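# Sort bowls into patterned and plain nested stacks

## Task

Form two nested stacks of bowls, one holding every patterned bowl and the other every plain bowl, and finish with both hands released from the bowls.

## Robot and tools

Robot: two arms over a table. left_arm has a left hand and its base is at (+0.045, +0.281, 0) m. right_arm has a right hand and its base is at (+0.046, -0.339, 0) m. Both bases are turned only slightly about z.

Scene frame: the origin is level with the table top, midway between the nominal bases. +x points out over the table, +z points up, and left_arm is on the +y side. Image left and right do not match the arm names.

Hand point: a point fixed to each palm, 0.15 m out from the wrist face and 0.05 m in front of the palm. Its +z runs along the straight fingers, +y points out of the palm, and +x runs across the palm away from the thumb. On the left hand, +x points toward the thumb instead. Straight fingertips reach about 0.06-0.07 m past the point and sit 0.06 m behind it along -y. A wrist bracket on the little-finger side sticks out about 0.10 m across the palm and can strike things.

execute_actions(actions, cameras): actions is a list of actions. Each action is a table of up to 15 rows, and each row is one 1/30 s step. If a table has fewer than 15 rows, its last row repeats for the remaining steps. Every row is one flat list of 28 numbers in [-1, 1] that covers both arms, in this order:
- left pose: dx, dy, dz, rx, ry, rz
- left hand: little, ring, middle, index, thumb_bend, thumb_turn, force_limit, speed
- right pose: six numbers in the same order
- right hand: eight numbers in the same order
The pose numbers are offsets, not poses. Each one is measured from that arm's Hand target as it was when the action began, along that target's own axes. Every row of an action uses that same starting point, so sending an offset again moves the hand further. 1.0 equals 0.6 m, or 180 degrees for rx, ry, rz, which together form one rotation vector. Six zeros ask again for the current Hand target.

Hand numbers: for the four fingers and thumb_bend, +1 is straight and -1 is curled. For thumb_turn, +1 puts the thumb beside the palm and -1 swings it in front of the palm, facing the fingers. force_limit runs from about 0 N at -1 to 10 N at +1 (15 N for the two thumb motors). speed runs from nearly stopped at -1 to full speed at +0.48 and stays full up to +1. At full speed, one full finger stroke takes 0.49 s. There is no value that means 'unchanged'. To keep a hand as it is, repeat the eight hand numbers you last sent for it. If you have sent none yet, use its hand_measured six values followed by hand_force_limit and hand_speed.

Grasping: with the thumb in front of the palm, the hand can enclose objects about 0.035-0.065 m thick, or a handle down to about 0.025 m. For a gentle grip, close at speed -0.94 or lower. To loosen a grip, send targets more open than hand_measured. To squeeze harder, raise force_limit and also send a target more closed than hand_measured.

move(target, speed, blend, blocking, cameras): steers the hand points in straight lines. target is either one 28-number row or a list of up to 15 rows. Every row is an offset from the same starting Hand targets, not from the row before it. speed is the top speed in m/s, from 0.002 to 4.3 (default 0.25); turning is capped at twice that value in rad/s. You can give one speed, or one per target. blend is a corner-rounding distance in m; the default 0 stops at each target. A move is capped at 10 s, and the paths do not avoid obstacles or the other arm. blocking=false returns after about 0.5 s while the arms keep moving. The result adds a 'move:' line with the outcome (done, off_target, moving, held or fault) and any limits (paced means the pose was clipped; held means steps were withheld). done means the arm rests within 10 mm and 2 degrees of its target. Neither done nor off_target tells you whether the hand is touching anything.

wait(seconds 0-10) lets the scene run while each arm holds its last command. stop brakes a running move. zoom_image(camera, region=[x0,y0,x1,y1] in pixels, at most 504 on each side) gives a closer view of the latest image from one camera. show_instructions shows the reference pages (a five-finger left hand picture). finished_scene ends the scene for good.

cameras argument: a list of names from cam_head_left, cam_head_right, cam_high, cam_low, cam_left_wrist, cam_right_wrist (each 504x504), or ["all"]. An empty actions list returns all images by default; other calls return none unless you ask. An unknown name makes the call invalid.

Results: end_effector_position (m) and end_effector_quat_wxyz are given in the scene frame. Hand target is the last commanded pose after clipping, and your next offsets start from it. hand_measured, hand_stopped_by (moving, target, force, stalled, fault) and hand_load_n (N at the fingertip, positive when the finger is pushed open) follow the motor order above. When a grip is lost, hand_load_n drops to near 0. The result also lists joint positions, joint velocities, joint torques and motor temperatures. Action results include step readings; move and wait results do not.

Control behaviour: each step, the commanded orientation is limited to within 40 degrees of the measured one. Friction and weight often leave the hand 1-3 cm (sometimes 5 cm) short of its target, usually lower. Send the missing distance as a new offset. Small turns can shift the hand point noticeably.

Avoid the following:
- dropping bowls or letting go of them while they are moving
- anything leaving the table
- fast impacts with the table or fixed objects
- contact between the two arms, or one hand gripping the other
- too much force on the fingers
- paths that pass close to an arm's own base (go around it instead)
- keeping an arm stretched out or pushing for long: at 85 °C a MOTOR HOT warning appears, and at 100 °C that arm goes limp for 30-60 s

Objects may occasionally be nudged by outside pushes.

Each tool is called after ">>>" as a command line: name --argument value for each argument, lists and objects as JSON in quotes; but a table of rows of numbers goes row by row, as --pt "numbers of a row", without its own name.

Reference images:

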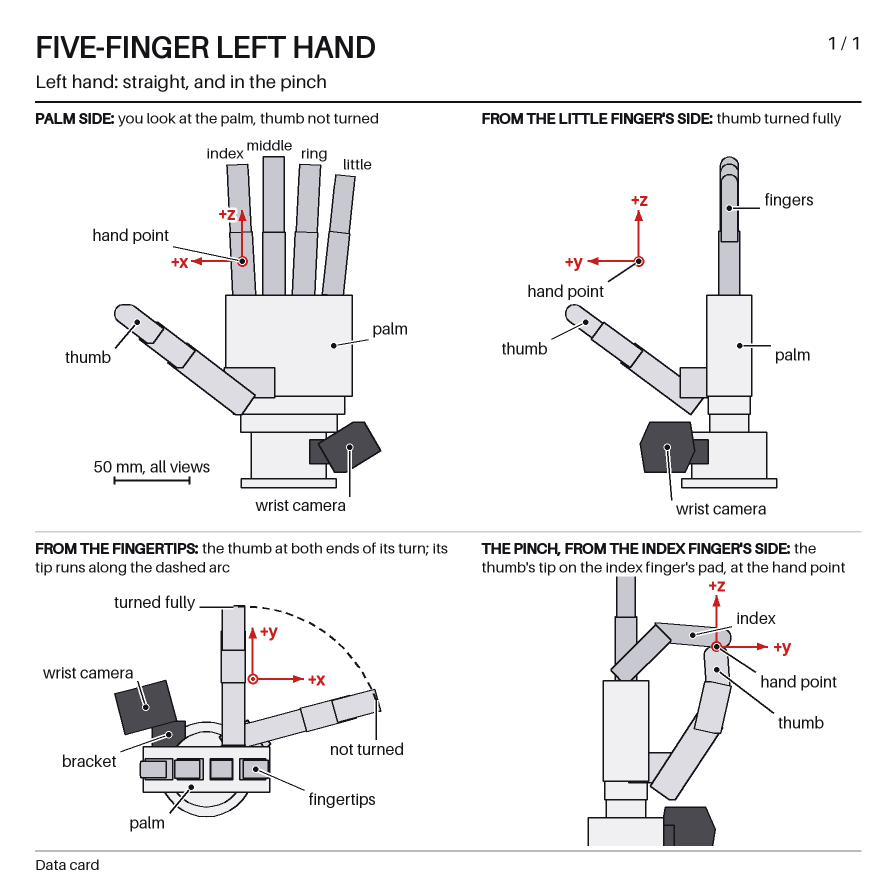

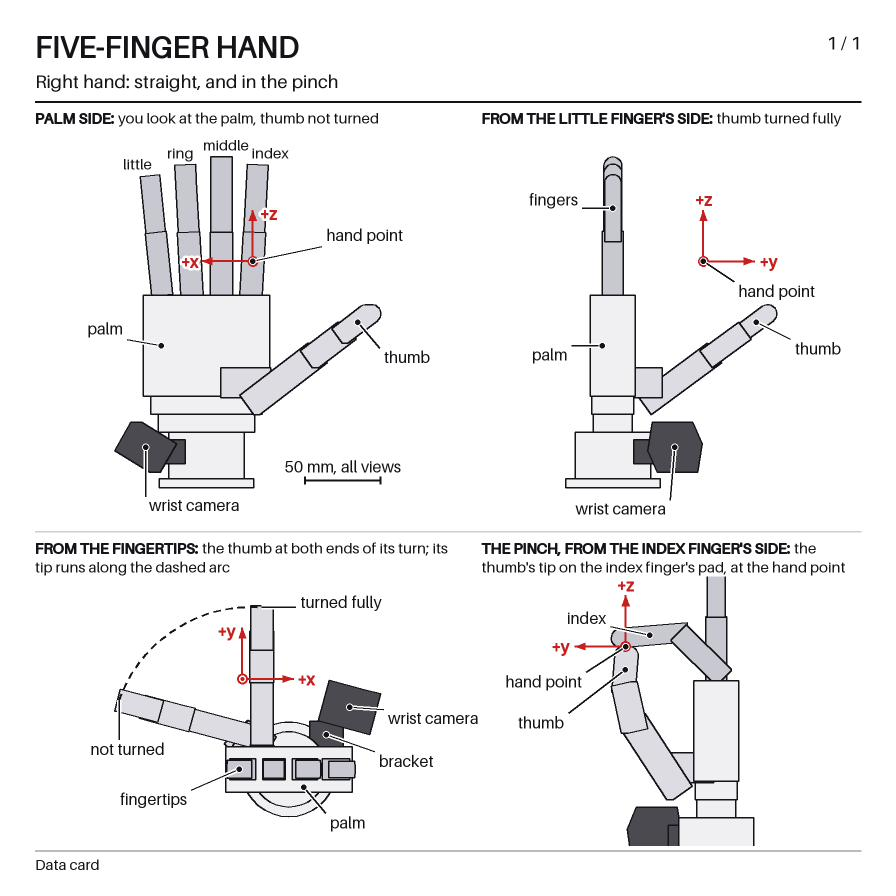

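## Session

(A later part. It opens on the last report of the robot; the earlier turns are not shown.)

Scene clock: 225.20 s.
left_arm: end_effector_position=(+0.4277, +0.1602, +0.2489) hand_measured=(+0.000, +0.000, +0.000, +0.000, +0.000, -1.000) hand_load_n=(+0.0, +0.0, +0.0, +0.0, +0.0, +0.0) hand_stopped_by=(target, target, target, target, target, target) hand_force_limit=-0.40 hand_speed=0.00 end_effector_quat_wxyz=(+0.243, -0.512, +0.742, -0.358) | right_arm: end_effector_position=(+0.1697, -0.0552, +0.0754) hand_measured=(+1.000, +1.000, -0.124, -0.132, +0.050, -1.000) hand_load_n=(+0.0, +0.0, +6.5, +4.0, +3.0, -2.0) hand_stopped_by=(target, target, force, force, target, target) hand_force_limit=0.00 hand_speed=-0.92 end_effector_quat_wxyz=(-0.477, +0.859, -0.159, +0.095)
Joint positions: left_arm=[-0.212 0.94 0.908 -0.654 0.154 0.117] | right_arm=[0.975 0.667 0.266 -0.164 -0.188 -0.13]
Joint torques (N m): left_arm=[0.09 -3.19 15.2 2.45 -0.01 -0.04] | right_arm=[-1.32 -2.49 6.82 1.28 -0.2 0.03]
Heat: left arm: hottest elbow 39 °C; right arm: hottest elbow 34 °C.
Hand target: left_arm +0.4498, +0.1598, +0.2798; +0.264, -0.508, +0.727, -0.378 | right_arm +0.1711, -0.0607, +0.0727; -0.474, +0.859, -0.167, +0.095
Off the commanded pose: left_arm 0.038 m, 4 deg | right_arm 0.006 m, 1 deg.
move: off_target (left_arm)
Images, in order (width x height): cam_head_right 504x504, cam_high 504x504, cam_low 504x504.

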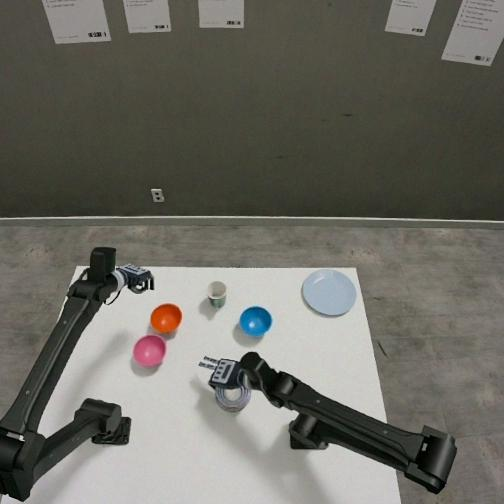

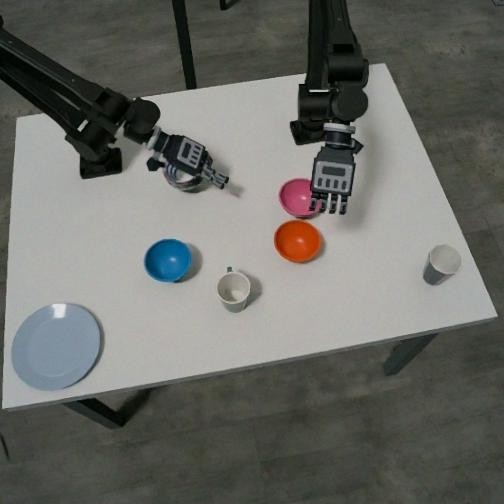

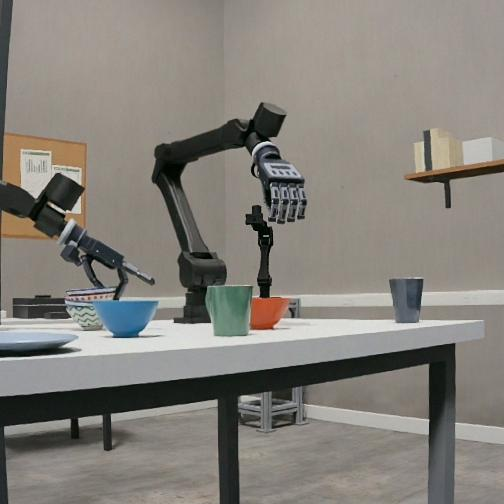

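>>> move --target '[0,0,0,0,0,0, 0,0,0,0,0,-1,-0.4,0.0, 0,0.0157,0.0033,-0.009,0,0, 1,1,-0.6,-0.6,0.05,-1,0.0,-0.92]' --speed 0.03 --cameras '["cam_head_right","cam_high","cam_low"]'

>>> zoom_image --camera "cam_low" --region '[60, 260, 130, 330]'

>>> zoom_image --camera "cam_high" --region '[150, 140, 220, 210]'

Scene clock: 226.67 s.
left_arm: end_effector_position=(+0.4277, +0.1602, +0.2489) hand_measured=(+0.000, +0.000, +0.000, +0.000, +0.000, -1.000) hand_load_n=(+0.0, +0.0, +0.0, +0.0, +0.0, +0.0) hand_stopped_by=(target, target, target, target, target, target) hand_force_limit=-0.40 hand_speed=0.00 end_effector_quat_wxyz=(+0.243, -0.512, +0.742, -0.358) | right_arm: end_effector_position=(+0.1693, -0.0558, +0.0747) hand_measured=(+1.000, +1.000, -0.124, -0.132, +0.050, -1.000) hand_load_n=(+0.0, +0.0, +6.5, +4.0, +3.0, -2.0) hand_stopped_by=(target, target, force, force, target, target) hand_force_limit=0.00 hand_speed=-0.92 end_effector_quat_wxyz=(-0.476, +0.860, -0.160, +0.094)
Joint positions: left_arm=[-0.212 0.94 0.908 -0.654 0.154 0.117] | right_arm=[0.975 0.667 0.266 -0.167 -0.188 -0.13]
Joint torques (N m): left_arm=[0.09 -2.9 15.21 2.43 -0.02 -0.05] | right_arm=[-1.14 -1.44 6.32 1.25 -0.01 -0.01]
Heat: left arm: hottest elbow 39 °C; right arm: hottest elbow 34 °C.
Hand target: left_arm +0.4498, +0.1598, +0.2798; +0.264, -0.508, +0.727, -0.378 | right_arm +0.1698, -0.0638, +0.0635; -0.462, +0.866, -0.168, +0.093
Off the commanded pose: left_arm 0.038 m, 4 deg | right_arm 0.014 m, 2 deg.
move: off_target (left_arm, right_arm)
Images, in order (width x height): cam_head_right 504x504, cam_high 504x504, cam_low 504x504.

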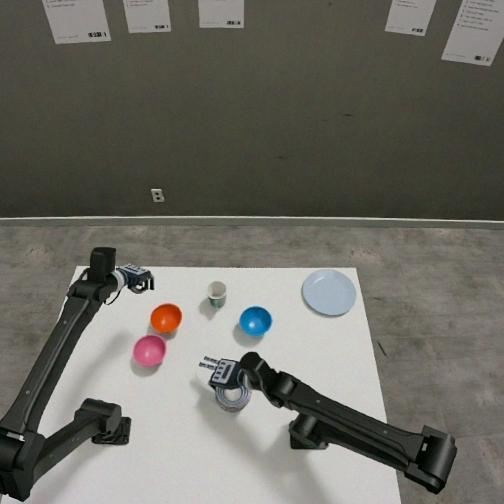

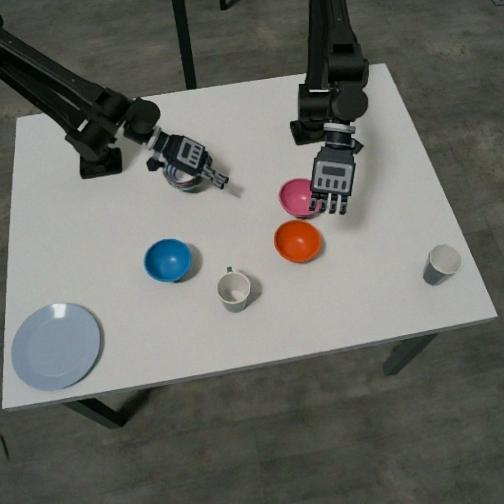

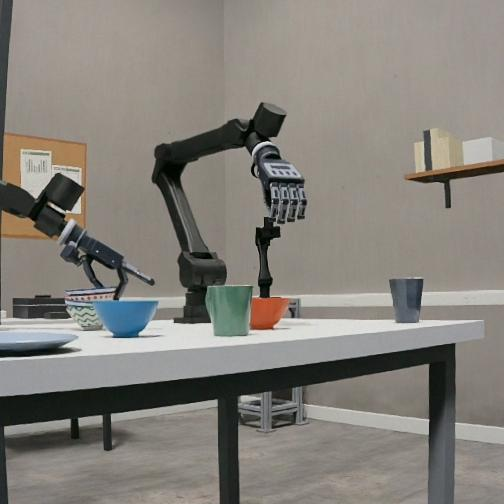

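Scaled by 7.200 from the camera's 504x504 image, which has a finer 720x720 frame.

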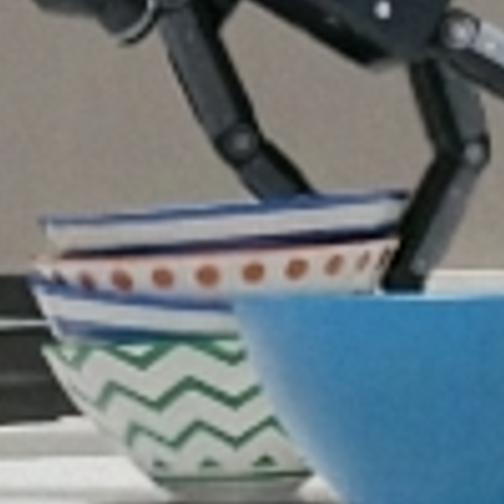

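Scaled by 7.200 from the camera's 504x504 image, which has a finer 720x720 frame.

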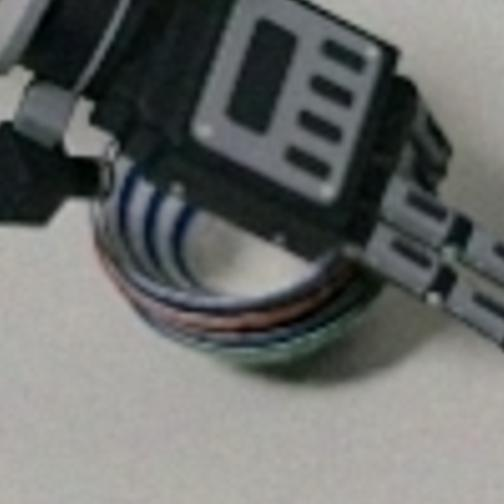

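>>> move --target '[0,0,0,0,0,0, 0,0,0,0,0,-1,-0.4,0.0, 0,0.0115,0.0071,-0.009,0,0, 1,1,-0.6,-0.6,0.05,-1,0.0,-0.92]' --speed 0.03 --cameras '["cam_head_right","cam_high","cam_low"]'

>>> zoom_image --camera "cam_low" --region '[60, 260, 130, 330]'

>>> zoom_image --camera "cam_high" --region '[150, 140, 220, 210]'

Scene clock: 227.77 s.
left_arm: end_effector_position=(+0.4277, +0.1602, +0.2489) hand_measured=(+0.000, +0.000, +0.000, +0.000, +0.000, -1.000) hand_load_n=(+0.0, +0.0, +0.0, +0.0, +0.0, +0.0) hand_stopped_by=(target, target, target, target, target, target) hand_force_limit=-0.40 hand_speed=0.00 end_effector_quat_wxyz=(+0.243, -0.512, +0.742, -0.358) | right_arm: end_effector_position=(+0.1697, -0.0571, +0.0691) hand_measured=(+1.000, +1.000, -0.124, -0.132, +0.050, -1.000) hand_load_n=(+0.0, +0.0, +6.0, +4.0, +1.5, -2.5) hand_stopped_by=(target, target, force, force, target, target) hand_force_limit=0.00 hand_speed=-0.92 end_effector_quat_wxyz=(-0.467, +0.864, -0.163, +0.093)
Joint positions: left_arm=[-0.212 0.94 0.908 -0.654 0.154 0.117] | right_arm=[0.975 0.687 0.266 -0.167 -0.182 -0.13]
Joint torques (N m): left_arm=[0.26 -3.08 15.19 2.44 -0.02 -0.03] | right_arm=[-0.85 -0.32 6.69 1.39 0.08 -0.04]
Heat: left arm: hottest elbow 39 °C; right arm: hottest elbow 34 °C.
Hand target: left_arm +0.4498, +0.1598, +0.2798; +0.264, -0.508, +0.727, -0.378 | right_arm +0.1698, -0.0642, +0.0555; -0.449, +0.872, -0.170, +0.091
Off the commanded pose: left_arm 0.038 m, 4 deg | right_arm 0.015 m, 2 deg.
move: off_target (left_arm, right_arm)
Images, in order (width x height): cam_head_right 504x504, cam_high 504x504, cam_low 504x504.

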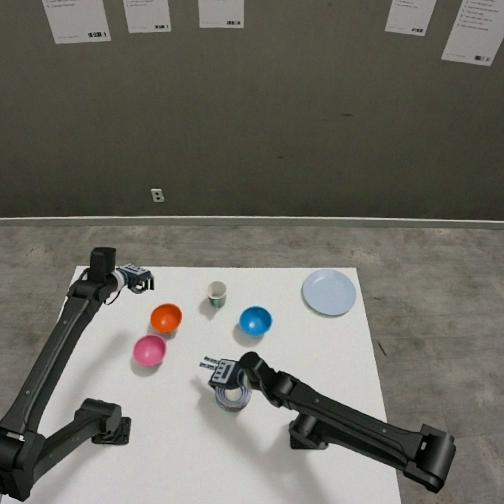

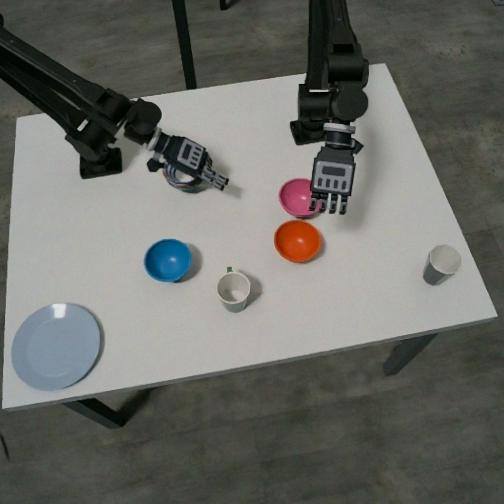

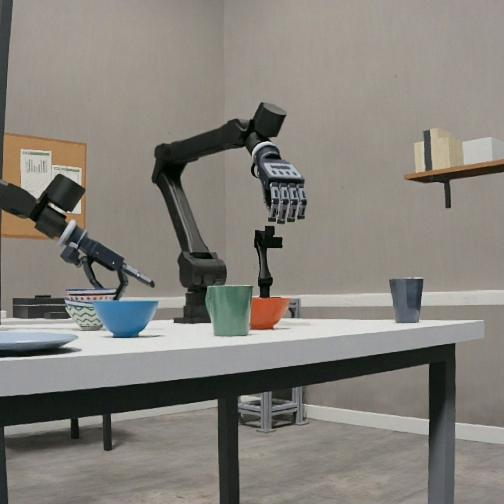

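Scaled by 7.200 from the camera's 504x504 image, which has a finer 720x720 frame.

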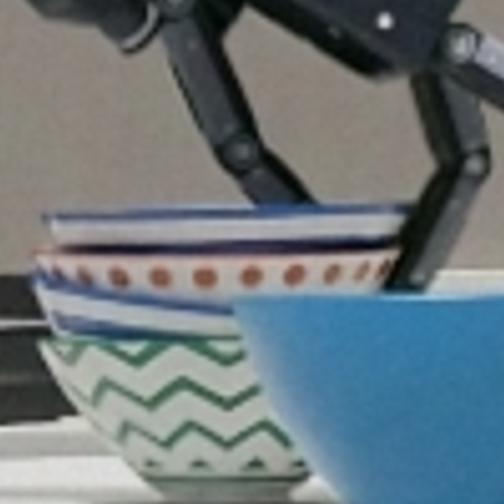

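Scaled by 7.200 from the camera's 504x504 image, which has a finer 720x720 frame.

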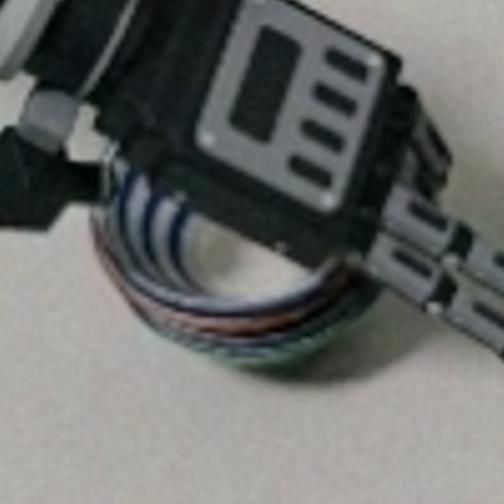

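>>> move --target '[0,0,0,0,0,0, 0,0,0,0,0,-1,-0.4,0.0, 0,0.0085,0.0055,-0.007,0,0, 1,1,-0.6,-0.6,0.05,-1,0.0,-0.92]' --speed 0.03 --cameras '["cam_head_right","cam_high","cam_low"]'

>>> zoom_image --camera "cam_low" --region '[60, 260, 130, 330]'

>>> zoom_image --camera "cam_high" --region '[150, 140, 220, 210]'

Scene clock: 229.20 s.
left_arm: end_effector_position=(+0.4277, +0.1602, +0.2489) hand_measured=(+0.000, +0.000, +0.000, +0.000, +0.000, -1.000) hand_load_n=(+0.0, +0.0, +0.0, +0.0, +0.0, +0.0) hand_stopped_by=(target, target, target, target, target, target) hand_force_limit=-0.40 hand_speed=0.00 end_effector_quat_wxyz=(+0.243, -0.512, +0.742, -0.358) | right_arm: end_effector_position=(+0.1706, -0.0561, +0.0665) hand_measured=(+1.000, +1.000, -0.124, -0.132, +0.050, -1.000) hand_load_n=(+0.0, +0.0, +4.5, +4.0, +0.5, -2.5) hand_stopped_by=(target, target, force, force, target, target) hand_force_limit=0.00 hand_speed=-0.92 end_effector_quat_wxyz=(-0.465, +0.865, -0.163, +0.092)
Joint positions: left_arm=[-0.212 0.94 0.908 -0.654 0.154 0.117] | right_arm=[0.975 0.703 0.266 -0.156 -0.181 -0.13]
Joint torques (N m): left_arm=[0.15 -3.02 15.16 2.44 -0.02 -0.04] | right_arm=[-0.62 0.56 6.76 0.96 0.26 -0.06]
Heat: left arm: hottest elbow 39 °C; right arm: hottest elbow 34 °C.
Hand target: left_arm +0.4498, +0.1598, +0.2798; +0.264, -0.508, +0.727, -0.378 | right_arm +0.1697, -0.0644, +0.0494; -0.440, +0.877, -0.171, +0.089
Off the commanded pose: left_arm 0.038 m, 4 deg | right_arm 0.019 m, 3 deg.
move: off_target (left_arm, right_arm)
Images, in order (width x height): cam_head_right 504x504, cam_high 504x504, cam_low 504x504.

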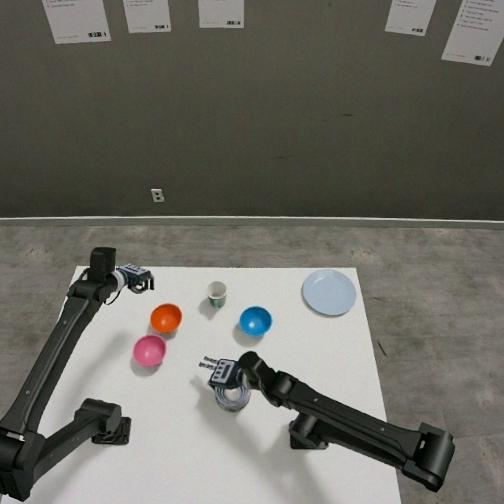

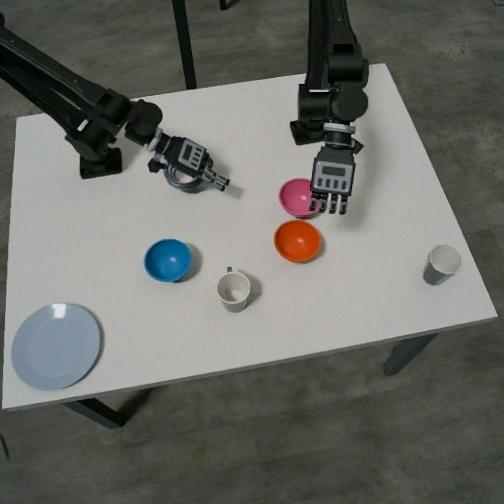

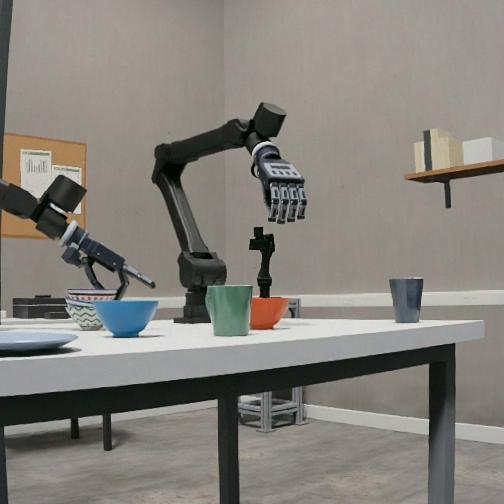

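Scaled by 7.200 from the camera's 504x504 image, which has a finer 720x720 frame.

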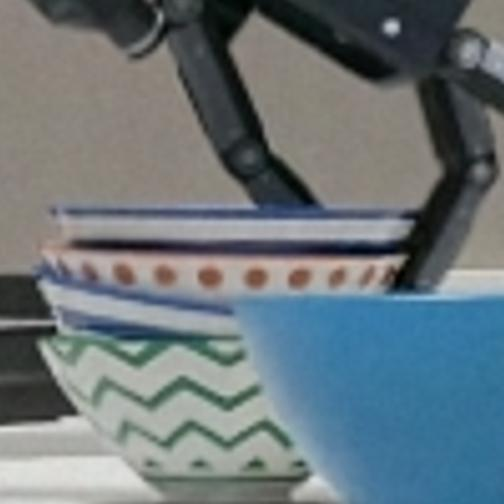

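Scaled by 7.200 from the camera's 504x504 image, which has a finer 720x720 frame.

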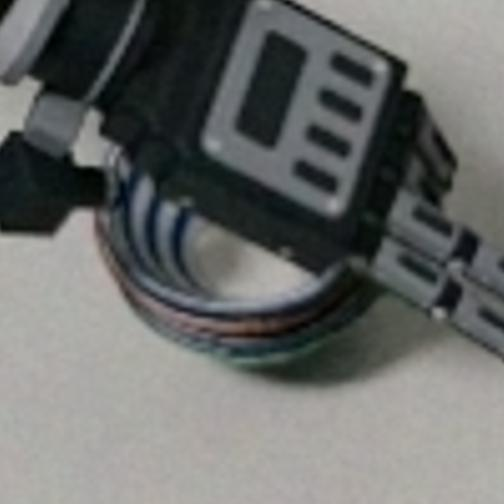

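>>> move --target '[0,0,0,0,0,0, 0,0,0,0,0,-1,-0.4,0.0, -0.0047,-0.039,-0.009,0.037,0,0, 1,1,-0.6,-0.6,0.05,-1,0.0,-0.92]' --speed 0.03 --cameras '["cam_head_right","cam_high","cam_low"]'

>>> zoom_image --camera "cam_low" --region '[60, 260, 130, 330]'

>>> zoom_image --camera "cam_high" --region '[150, 140, 220, 210]'

Scene clock: 233.23 s.
left_arm: end_effector_position=(+0.4277, +0.1602, +0.2489) hand_measured=(+0.000, +0.000, +0.000, +0.000, +0.000, -1.000) hand_load_n=(+0.0, +0.0, +0.0, +0.0, +0.0, +0.0) hand_stopped_by=(target, target, target, target, target, target) hand_force_limit=-0.40 hand_speed=0.00 end_effector_quat_wxyz=(+0.243, -0.512, +0.742, -0.358) | right_arm: end_effector_position=(+0.1705, -0.0551, +0.0705) hand_measured=(+1.000, +1.000, -0.124, -0.132, +0.050, -1.000) hand_load_n=(+0.0, +0.0, +5.0, +4.0, +0.5, -3.0) hand_stopped_by=(target, target, force, force, target, target) hand_force_limit=0.00 hand_speed=-0.92 end_effector_quat_wxyz=(-0.483, +0.855, -0.161, +0.098)
Joint positions: left_arm=[-0.212 0.94 0.908 -0.654 0.154 0.117] | right_arm=[0.975 0.672 0.245 -0.124 -0.183 -0.125]
Joint torques (N m): left_arm=[-0.03 -3.08 15.19 2.43 -0.01 -0.03] | right_arm=[-0.32 -2.61 6.72 2.65 -0.1 0.12]
Heat: left arm: hottest elbow 39 °C; right arm: hottest elbow 34 °C.
Hand target: left_arm +0.4498, +0.1598, +0.2798; +0.264, -0.508, +0.727, -0.378 | right_arm +0.1706, -0.0543, +0.0715; -0.490, +0.850, -0.165, +0.098
Off the commanded pose: left_arm 0.038 m, 4 deg | right_arm 0.001 m, 1 deg.
move: off_target (left_arm)
Images, in order (width x height): cam_head_right 504x504, cam_high 504x504, cam_low 504x504.

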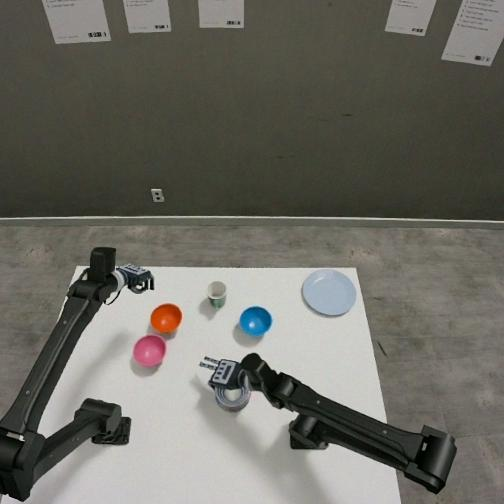

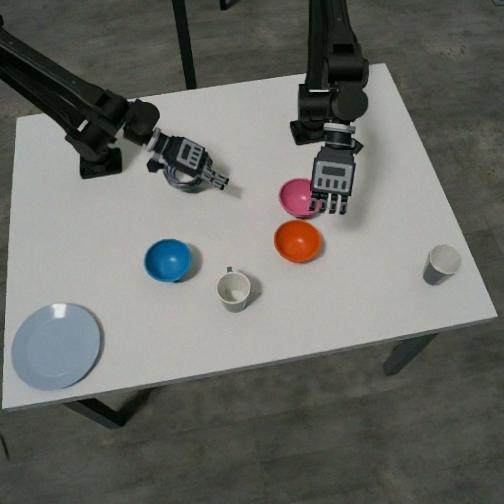

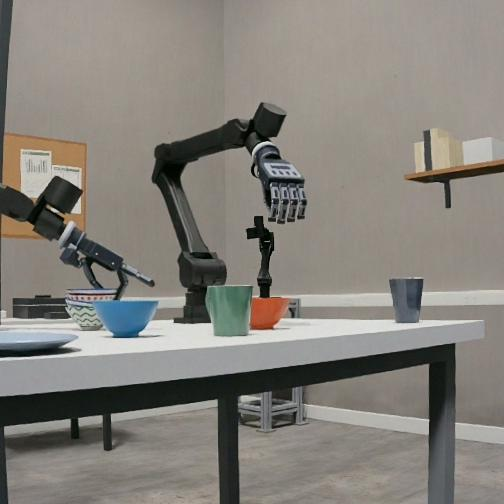

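Scaled by 7.200 from the camera's 504x504 image, which has a finer 720x720 frame.

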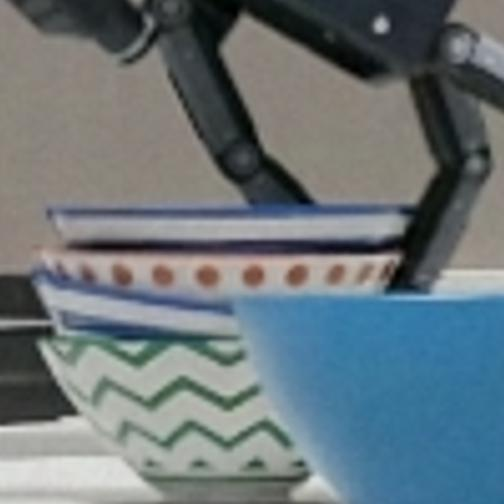

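Scaled by 7.200 from the camera's 504x504 image, which has a finer 720x720 frame.

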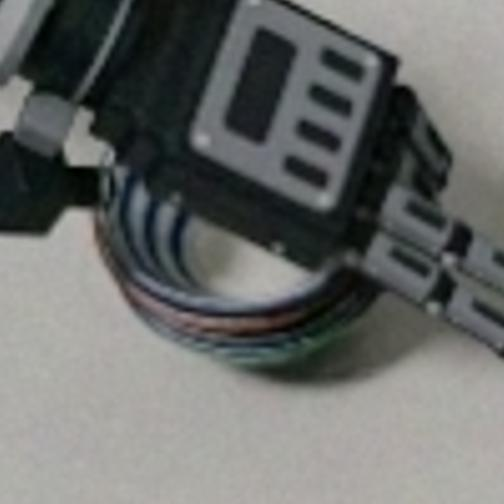

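>>> move --target '[0,0,0,0,0,0, 0,0,0,0,0,-1,-0.4,0.0, 0,0,0,0,0,0, 1,1,-0.07,-0.07,0.05,-1,0.0,-0.92]' --cameras '["cam_low","cam_high"]'

>>> zoom_image --camera "cam_low" --region '[60, 260, 130, 330]'

Scene clock: 234.20 s.
left_arm: end_effector_position=(+0.4277, +0.1602, +0.2489) hand_measured=(+0.000, +0.000, +0.000, +0.000, +0.000, -1.000) hand_load_n=(+0.0, +0.0, +0.0, +0.0, +0.0, +0.0) hand_stopped_by=(target, target, target, target, target, target) hand_force_limit=-0.40 hand_speed=0.00 end_effector_quat_wxyz=(+0.243, -0.512, +0.742, -0.358) | right_arm: end_effector_position=(+0.1703, -0.0555, +0.0697) hand_measured=(+1.000, +1.000, -0.070, -0.070, +0.050, -1.000) hand_load_n=(+0.0, +0.0, +0.0, +0.0, +0.0, +0.0) hand_stopped_by=(target, target, target, target, target, target) hand_force_limit=0.00 hand_speed=-0.92 end_effector_quat_wxyz=(-0.482, +0.855, -0.161, +0.098)
Joint positions: left_arm=[-0.212 0.94 0.908 -0.654 0.154 0.117] | right_arm=[0.975 0.672 0.243 -0.123 -0.183 -0.125]
Joint torques (N m): left_arm=[0.03 -2.96 15.21 2.47 0 -0.02] | right_arm=[-0.32 -2.67 6.79 2.62 -0.11 0.12]
Heat: left arm: hottest elbow 39 °C; right arm: hottest elbow 34 °C.
Hand target: left_arm +0.4498, +0.1598, +0.2798; +0.264, -0.508, +0.727, -0.378 | right_arm +0.1707, -0.0543, +0.0715; -0.490, +0.850, -0.165, +0.098
Off the commanded pose: left_arm 0.038 m, 4 deg | right_arm 0.002 m, 1 deg.
move: off_target (left_arm)
Images, in order (width x height): cam_high 504x504, cam_low 504x504.

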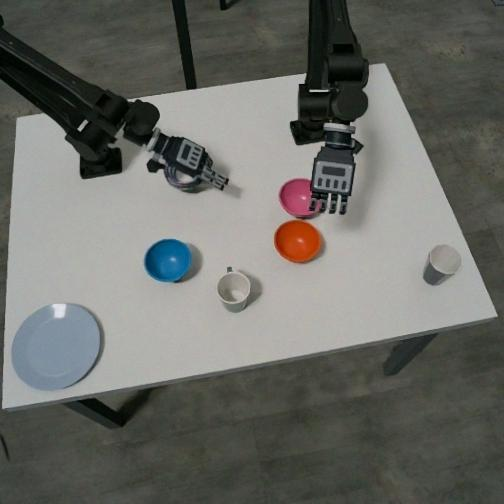

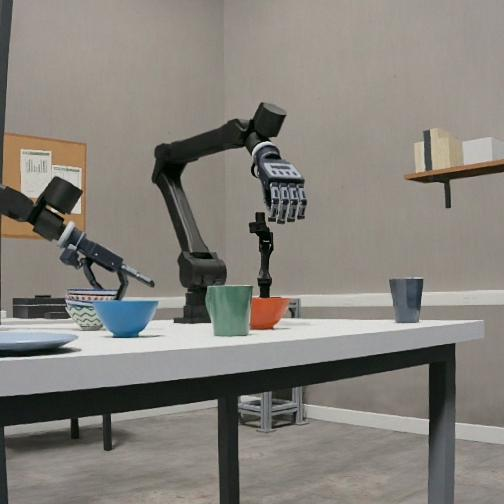

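Scaled by 7.200 from the camera's 504x504 image, which has a finer 720x720 frame.

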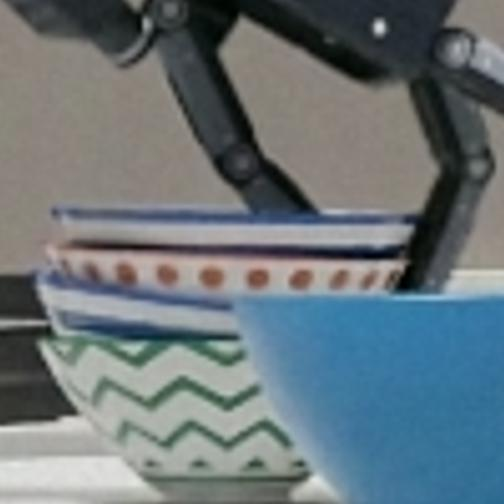

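>>> move --pt "0 0 0 0 0 0 0 0 0 0 0 -1 -0.4 0.0 0 0 0 0 0 0 1 1 0.3 0.3 0.05 -1 0.0 -0.7" --pt "0 0 0 0 0 0 0 0 0 0 0 -1 -0.4 0.0 0 -0.101 -0.0583 0.0768 0 0 1 1 0.3 0.3 0.05 -1 0.0 -0.7" --speed 0.06 --cameras '["cam_head_right","cam_high","cam_low","cam_right_wrist"]'

>>> zoom_image --camera "cam_low" --region '[60, 260, 130, 330]'

>>> zoom_image --camera "cam_high" --region '[150, 140, 220, 210]'

>>> zoom_image --camera "cam_head_right" --region '[200, 360, 260, 420]'

Scene clock: 238.03 s.
left_arm: end_effector_position=(+0.4277, +0.1602, +0.2489) hand_measured=(+0.000, +0.000, +0.000, +0.000, +0.000, -1.000) hand_load_n=(+0.0, +0.0, +0.0, +0.0, +0.0, +0.0) hand_stopped_by=(target, target, target, target, target, target) hand_force_limit=-0.40 hand_speed=0.00 end_effector_quat_wxyz=(+0.243, -0.512, +0.742, -0.358) | right_arm: end_effector_position=(+0.1685, -0.0509, +0.1440) hand_measured=(+1.000, +1.000, +0.300, +0.300, +0.050, -1.000) hand_load_n=(+0.0, +0.0, +0.0, +0.0, +0.0, +0.0) hand_stopped_by=(target, target, target, target, target, target) hand_force_limit=0.00 hand_speed=-0.70 end_effector_quat_wxyz=(-0.588, +0.787, -0.141, +0.118)
Joint positions: left_arm=[-0.212 0.94 0.908 -0.654 0.154 0.117] | right_arm=[0.945 0.406 0.237 -0.123 -0.244 -0.093]
Joint torques (N m): left_arm=[0.03 -2.96 15.23 2.41 -0.02 -0.05] | right_arm=[-1.14 -1.08 7.2 1.98 -0.15 0.18]
Heat: left arm: hottest elbow 39 °C; right arm: hottest elbow 34 °C.
Hand target: left_arm +0.4498, +0.1598, +0.2798; +0.264, -0.508, +0.727, -0.378 | right_arm +0.1704, -0.0541, +0.1416; -0.589, +0.785, -0.152, +0.118
Off the commanded pose: left_arm 0.038 m, 4 deg | right_arm 0.005 m, 1 deg.
move: off_target (left_arm)
camera_calibration:
cam_right_wrist: T_world_to_cam=[[0.118467, -0.390246, -0.913057, 0.0886594], [-0.975534, -0.217249, -0.033719, 0.155147], [-0.185202, 0.894712, -0.406435, 0.248891], [0, 0, 0, 1]] pos_world=[0.186943, -0.154382, 0.187341]
Images, in order (width x height): cam_head_right 504x504, cam_high 504x504, cam_low 504x504, cam_right_wrist 504x504.

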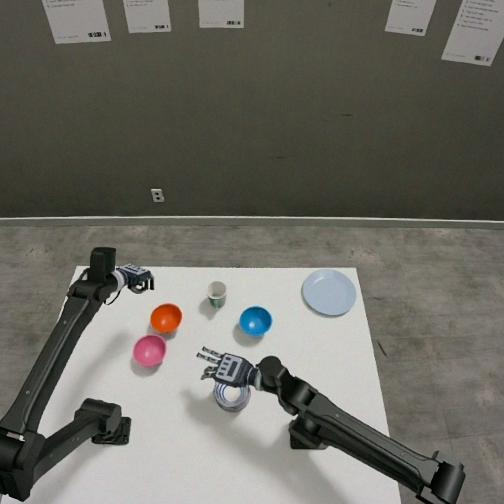

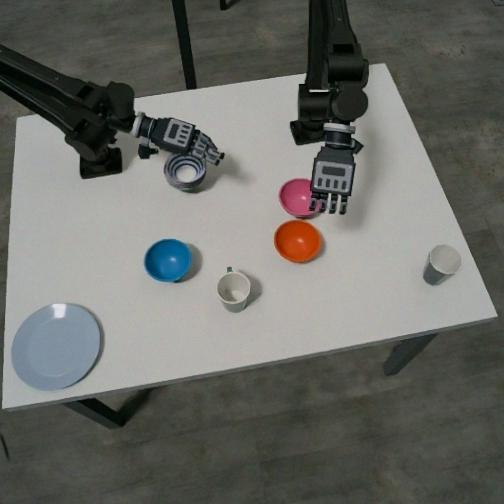

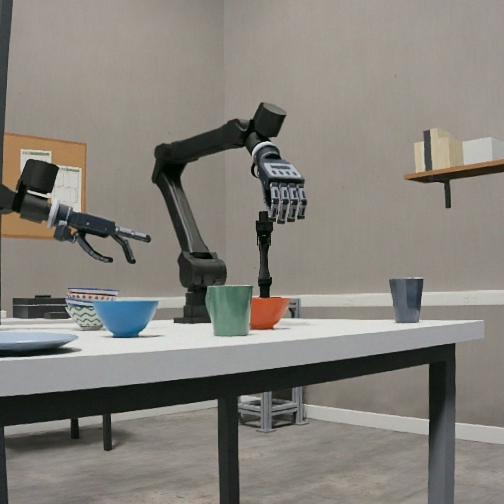

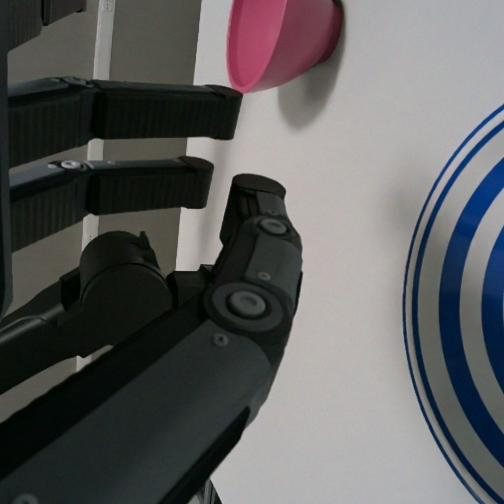

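Scaled by 7.200 from the camera's 504x504 image, which has a finer 720x720 frame.

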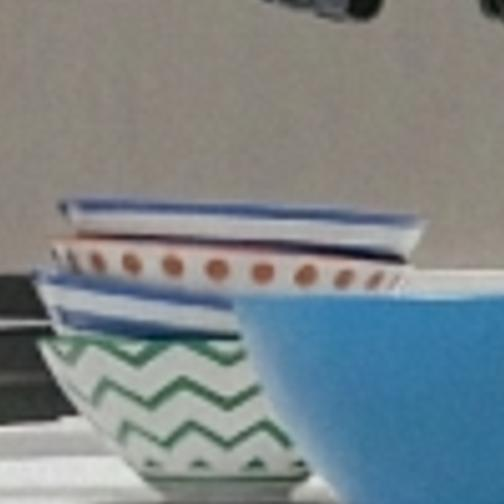

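Scaled by 7.200 from the camera's 504x504 image, which has a finer 720x720 frame.

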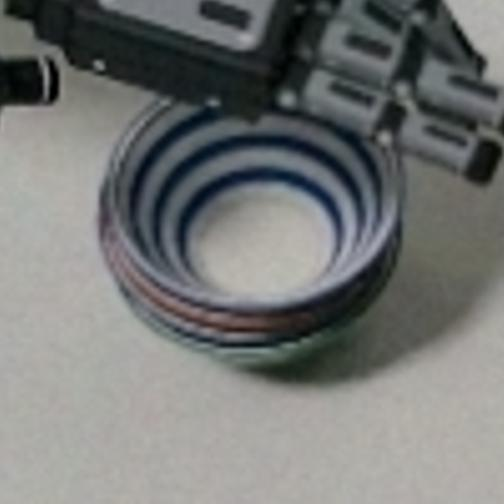

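Scaled by 8.400 from the camera's 504x504 image, which has a finer 720x720 frame.

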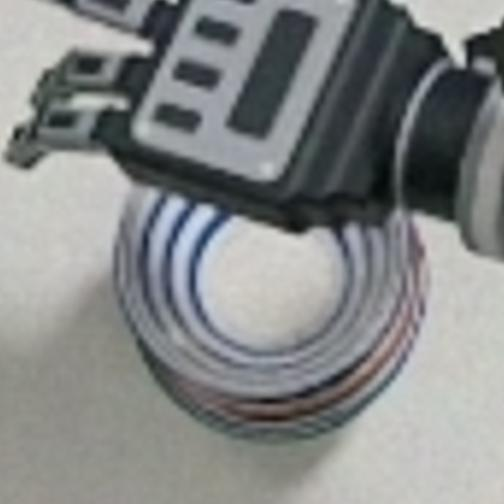

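>>> move --target '[0,0,0,0,0,0, 0,0,0,0,0,-1,-0.4,0.0, -0.0098,0.0317,-0.0997,0,0,0, 1,1,1,1,1,-1,0.0,-0.2]' --speed 0.08 --cameras '["cam_head_right","cam_high","cam_low","cam_right_wrist"]'

>>> zoom_image --camera "cam_low" --region '[40, 230, 140, 330]'

>>> zoom_image --camera "cam_high" --region '[130, 120, 220, 210]'

Scene clock: 244.23 s.
left_arm: end_effector_position=(+0.4277, +0.1602, +0.2489) hand_measured=(+0.000, +0.000, +0.000, +0.000, +0.000, -1.000) hand_load_n=(-0.5, +0.0, +0.0, +0.5, +0.0, +0.0) hand_stopped_by=(target, target, target, target, target, target) hand_force_limit=-0.40 hand_speed=0.00 end_effector_quat_wxyz=(+0.243, -0.512, +0.742, -0.358) | right_arm: end_effector_position=(+0.1382, -0.1070, +0.1339) hand_measured=(+1.000, +1.000, +1.000, +1.000, +1.000, -1.000) hand_load_n=(+0.0, +0.0, -0.5, +0.0, +0.0, +0.0) hand_stopped_by=(target, target, target, target, target, target) hand_force_limit=0.00 hand_speed=-0.20 end_effector_quat_wxyz=(-0.580, +0.794, -0.153, +0.102)
Joint positions: left_arm=[-0.212 0.94 0.908 -0.654 0.154 0.117] | right_arm=[0.812 0.02 0.201 -0.518 -0.379 -0.112]
Joint torques (N m): left_arm=[-0.03 -3.08 15.21 2.51 -0.01 -0.03] | right_arm=[-1.08 1.26 8.44 1.72 -0.25 -0.16]
Heat: left arm: hottest elbow 39 °C; right arm: hottest elbow 34 °C.
Hand target: left_arm +0.4498, +0.1598, +0.2798; +0.264, -0.508, +0.727, -0.378 | right_arm +0.1412, -0.1100, +0.1399; -0.589, +0.785, -0.152, +0.118
Off the commanded pose: left_arm 0.038 m, 4 deg | right_arm 0.007 m, 2 deg.
joint sent to its limit (right arm) — joint 2 (shoulder), lower limit. The joint targets still meet the commanded pose.
move: off_target (left_arm)
camera_calibration:
cam_right_wrist: T_world_to_cam=[[0.0784252, -0.402704, -0.911964, 0.065157], [-0.975854, -0.218072, 0.0123764, 0.106911], [-0.203858, 0.888974, -0.410083, 0.291953], [0, 0, 0, 1]] pos_world=[0.158737, -0.209985, 0.177822]
Images, in order (width x height): cam_head_right 504x504, cam_high 504x504, cam_low 504x504, cam_right_wrist 504x504.

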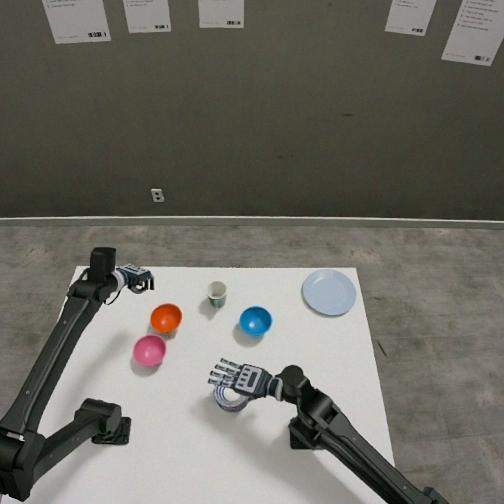

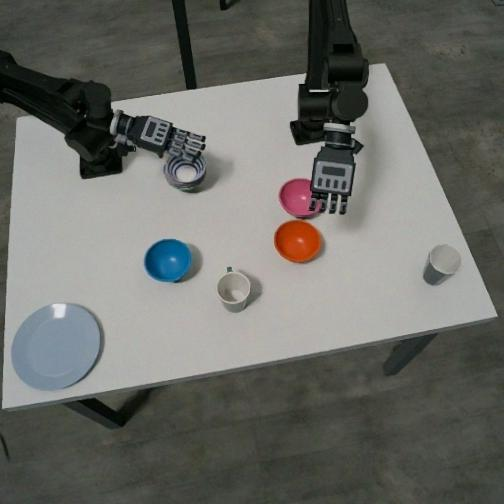

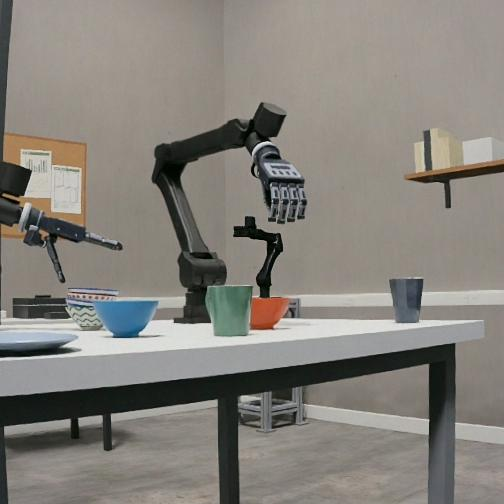

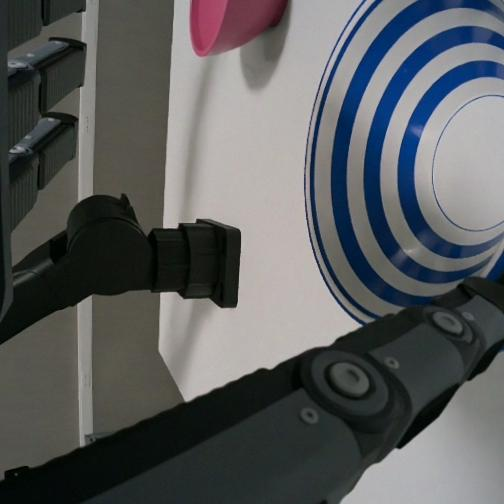

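Scaled by 5.040 from the camera's 504x504 image, which has a finer 720x720 frame.

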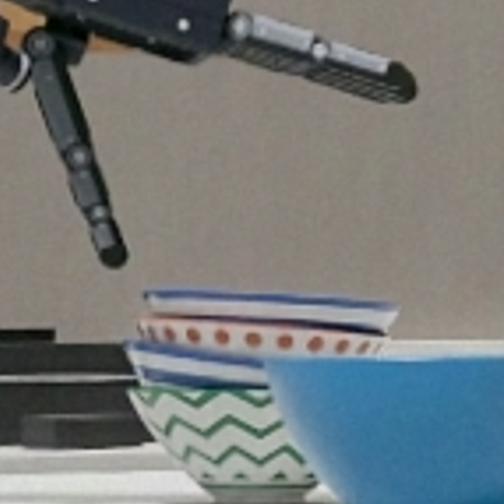

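Scaled by 5.600 from the camera's 504x504 image, which has a finer 720x720 frame.

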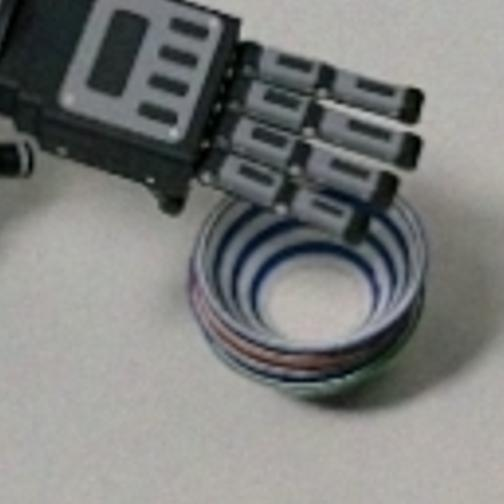

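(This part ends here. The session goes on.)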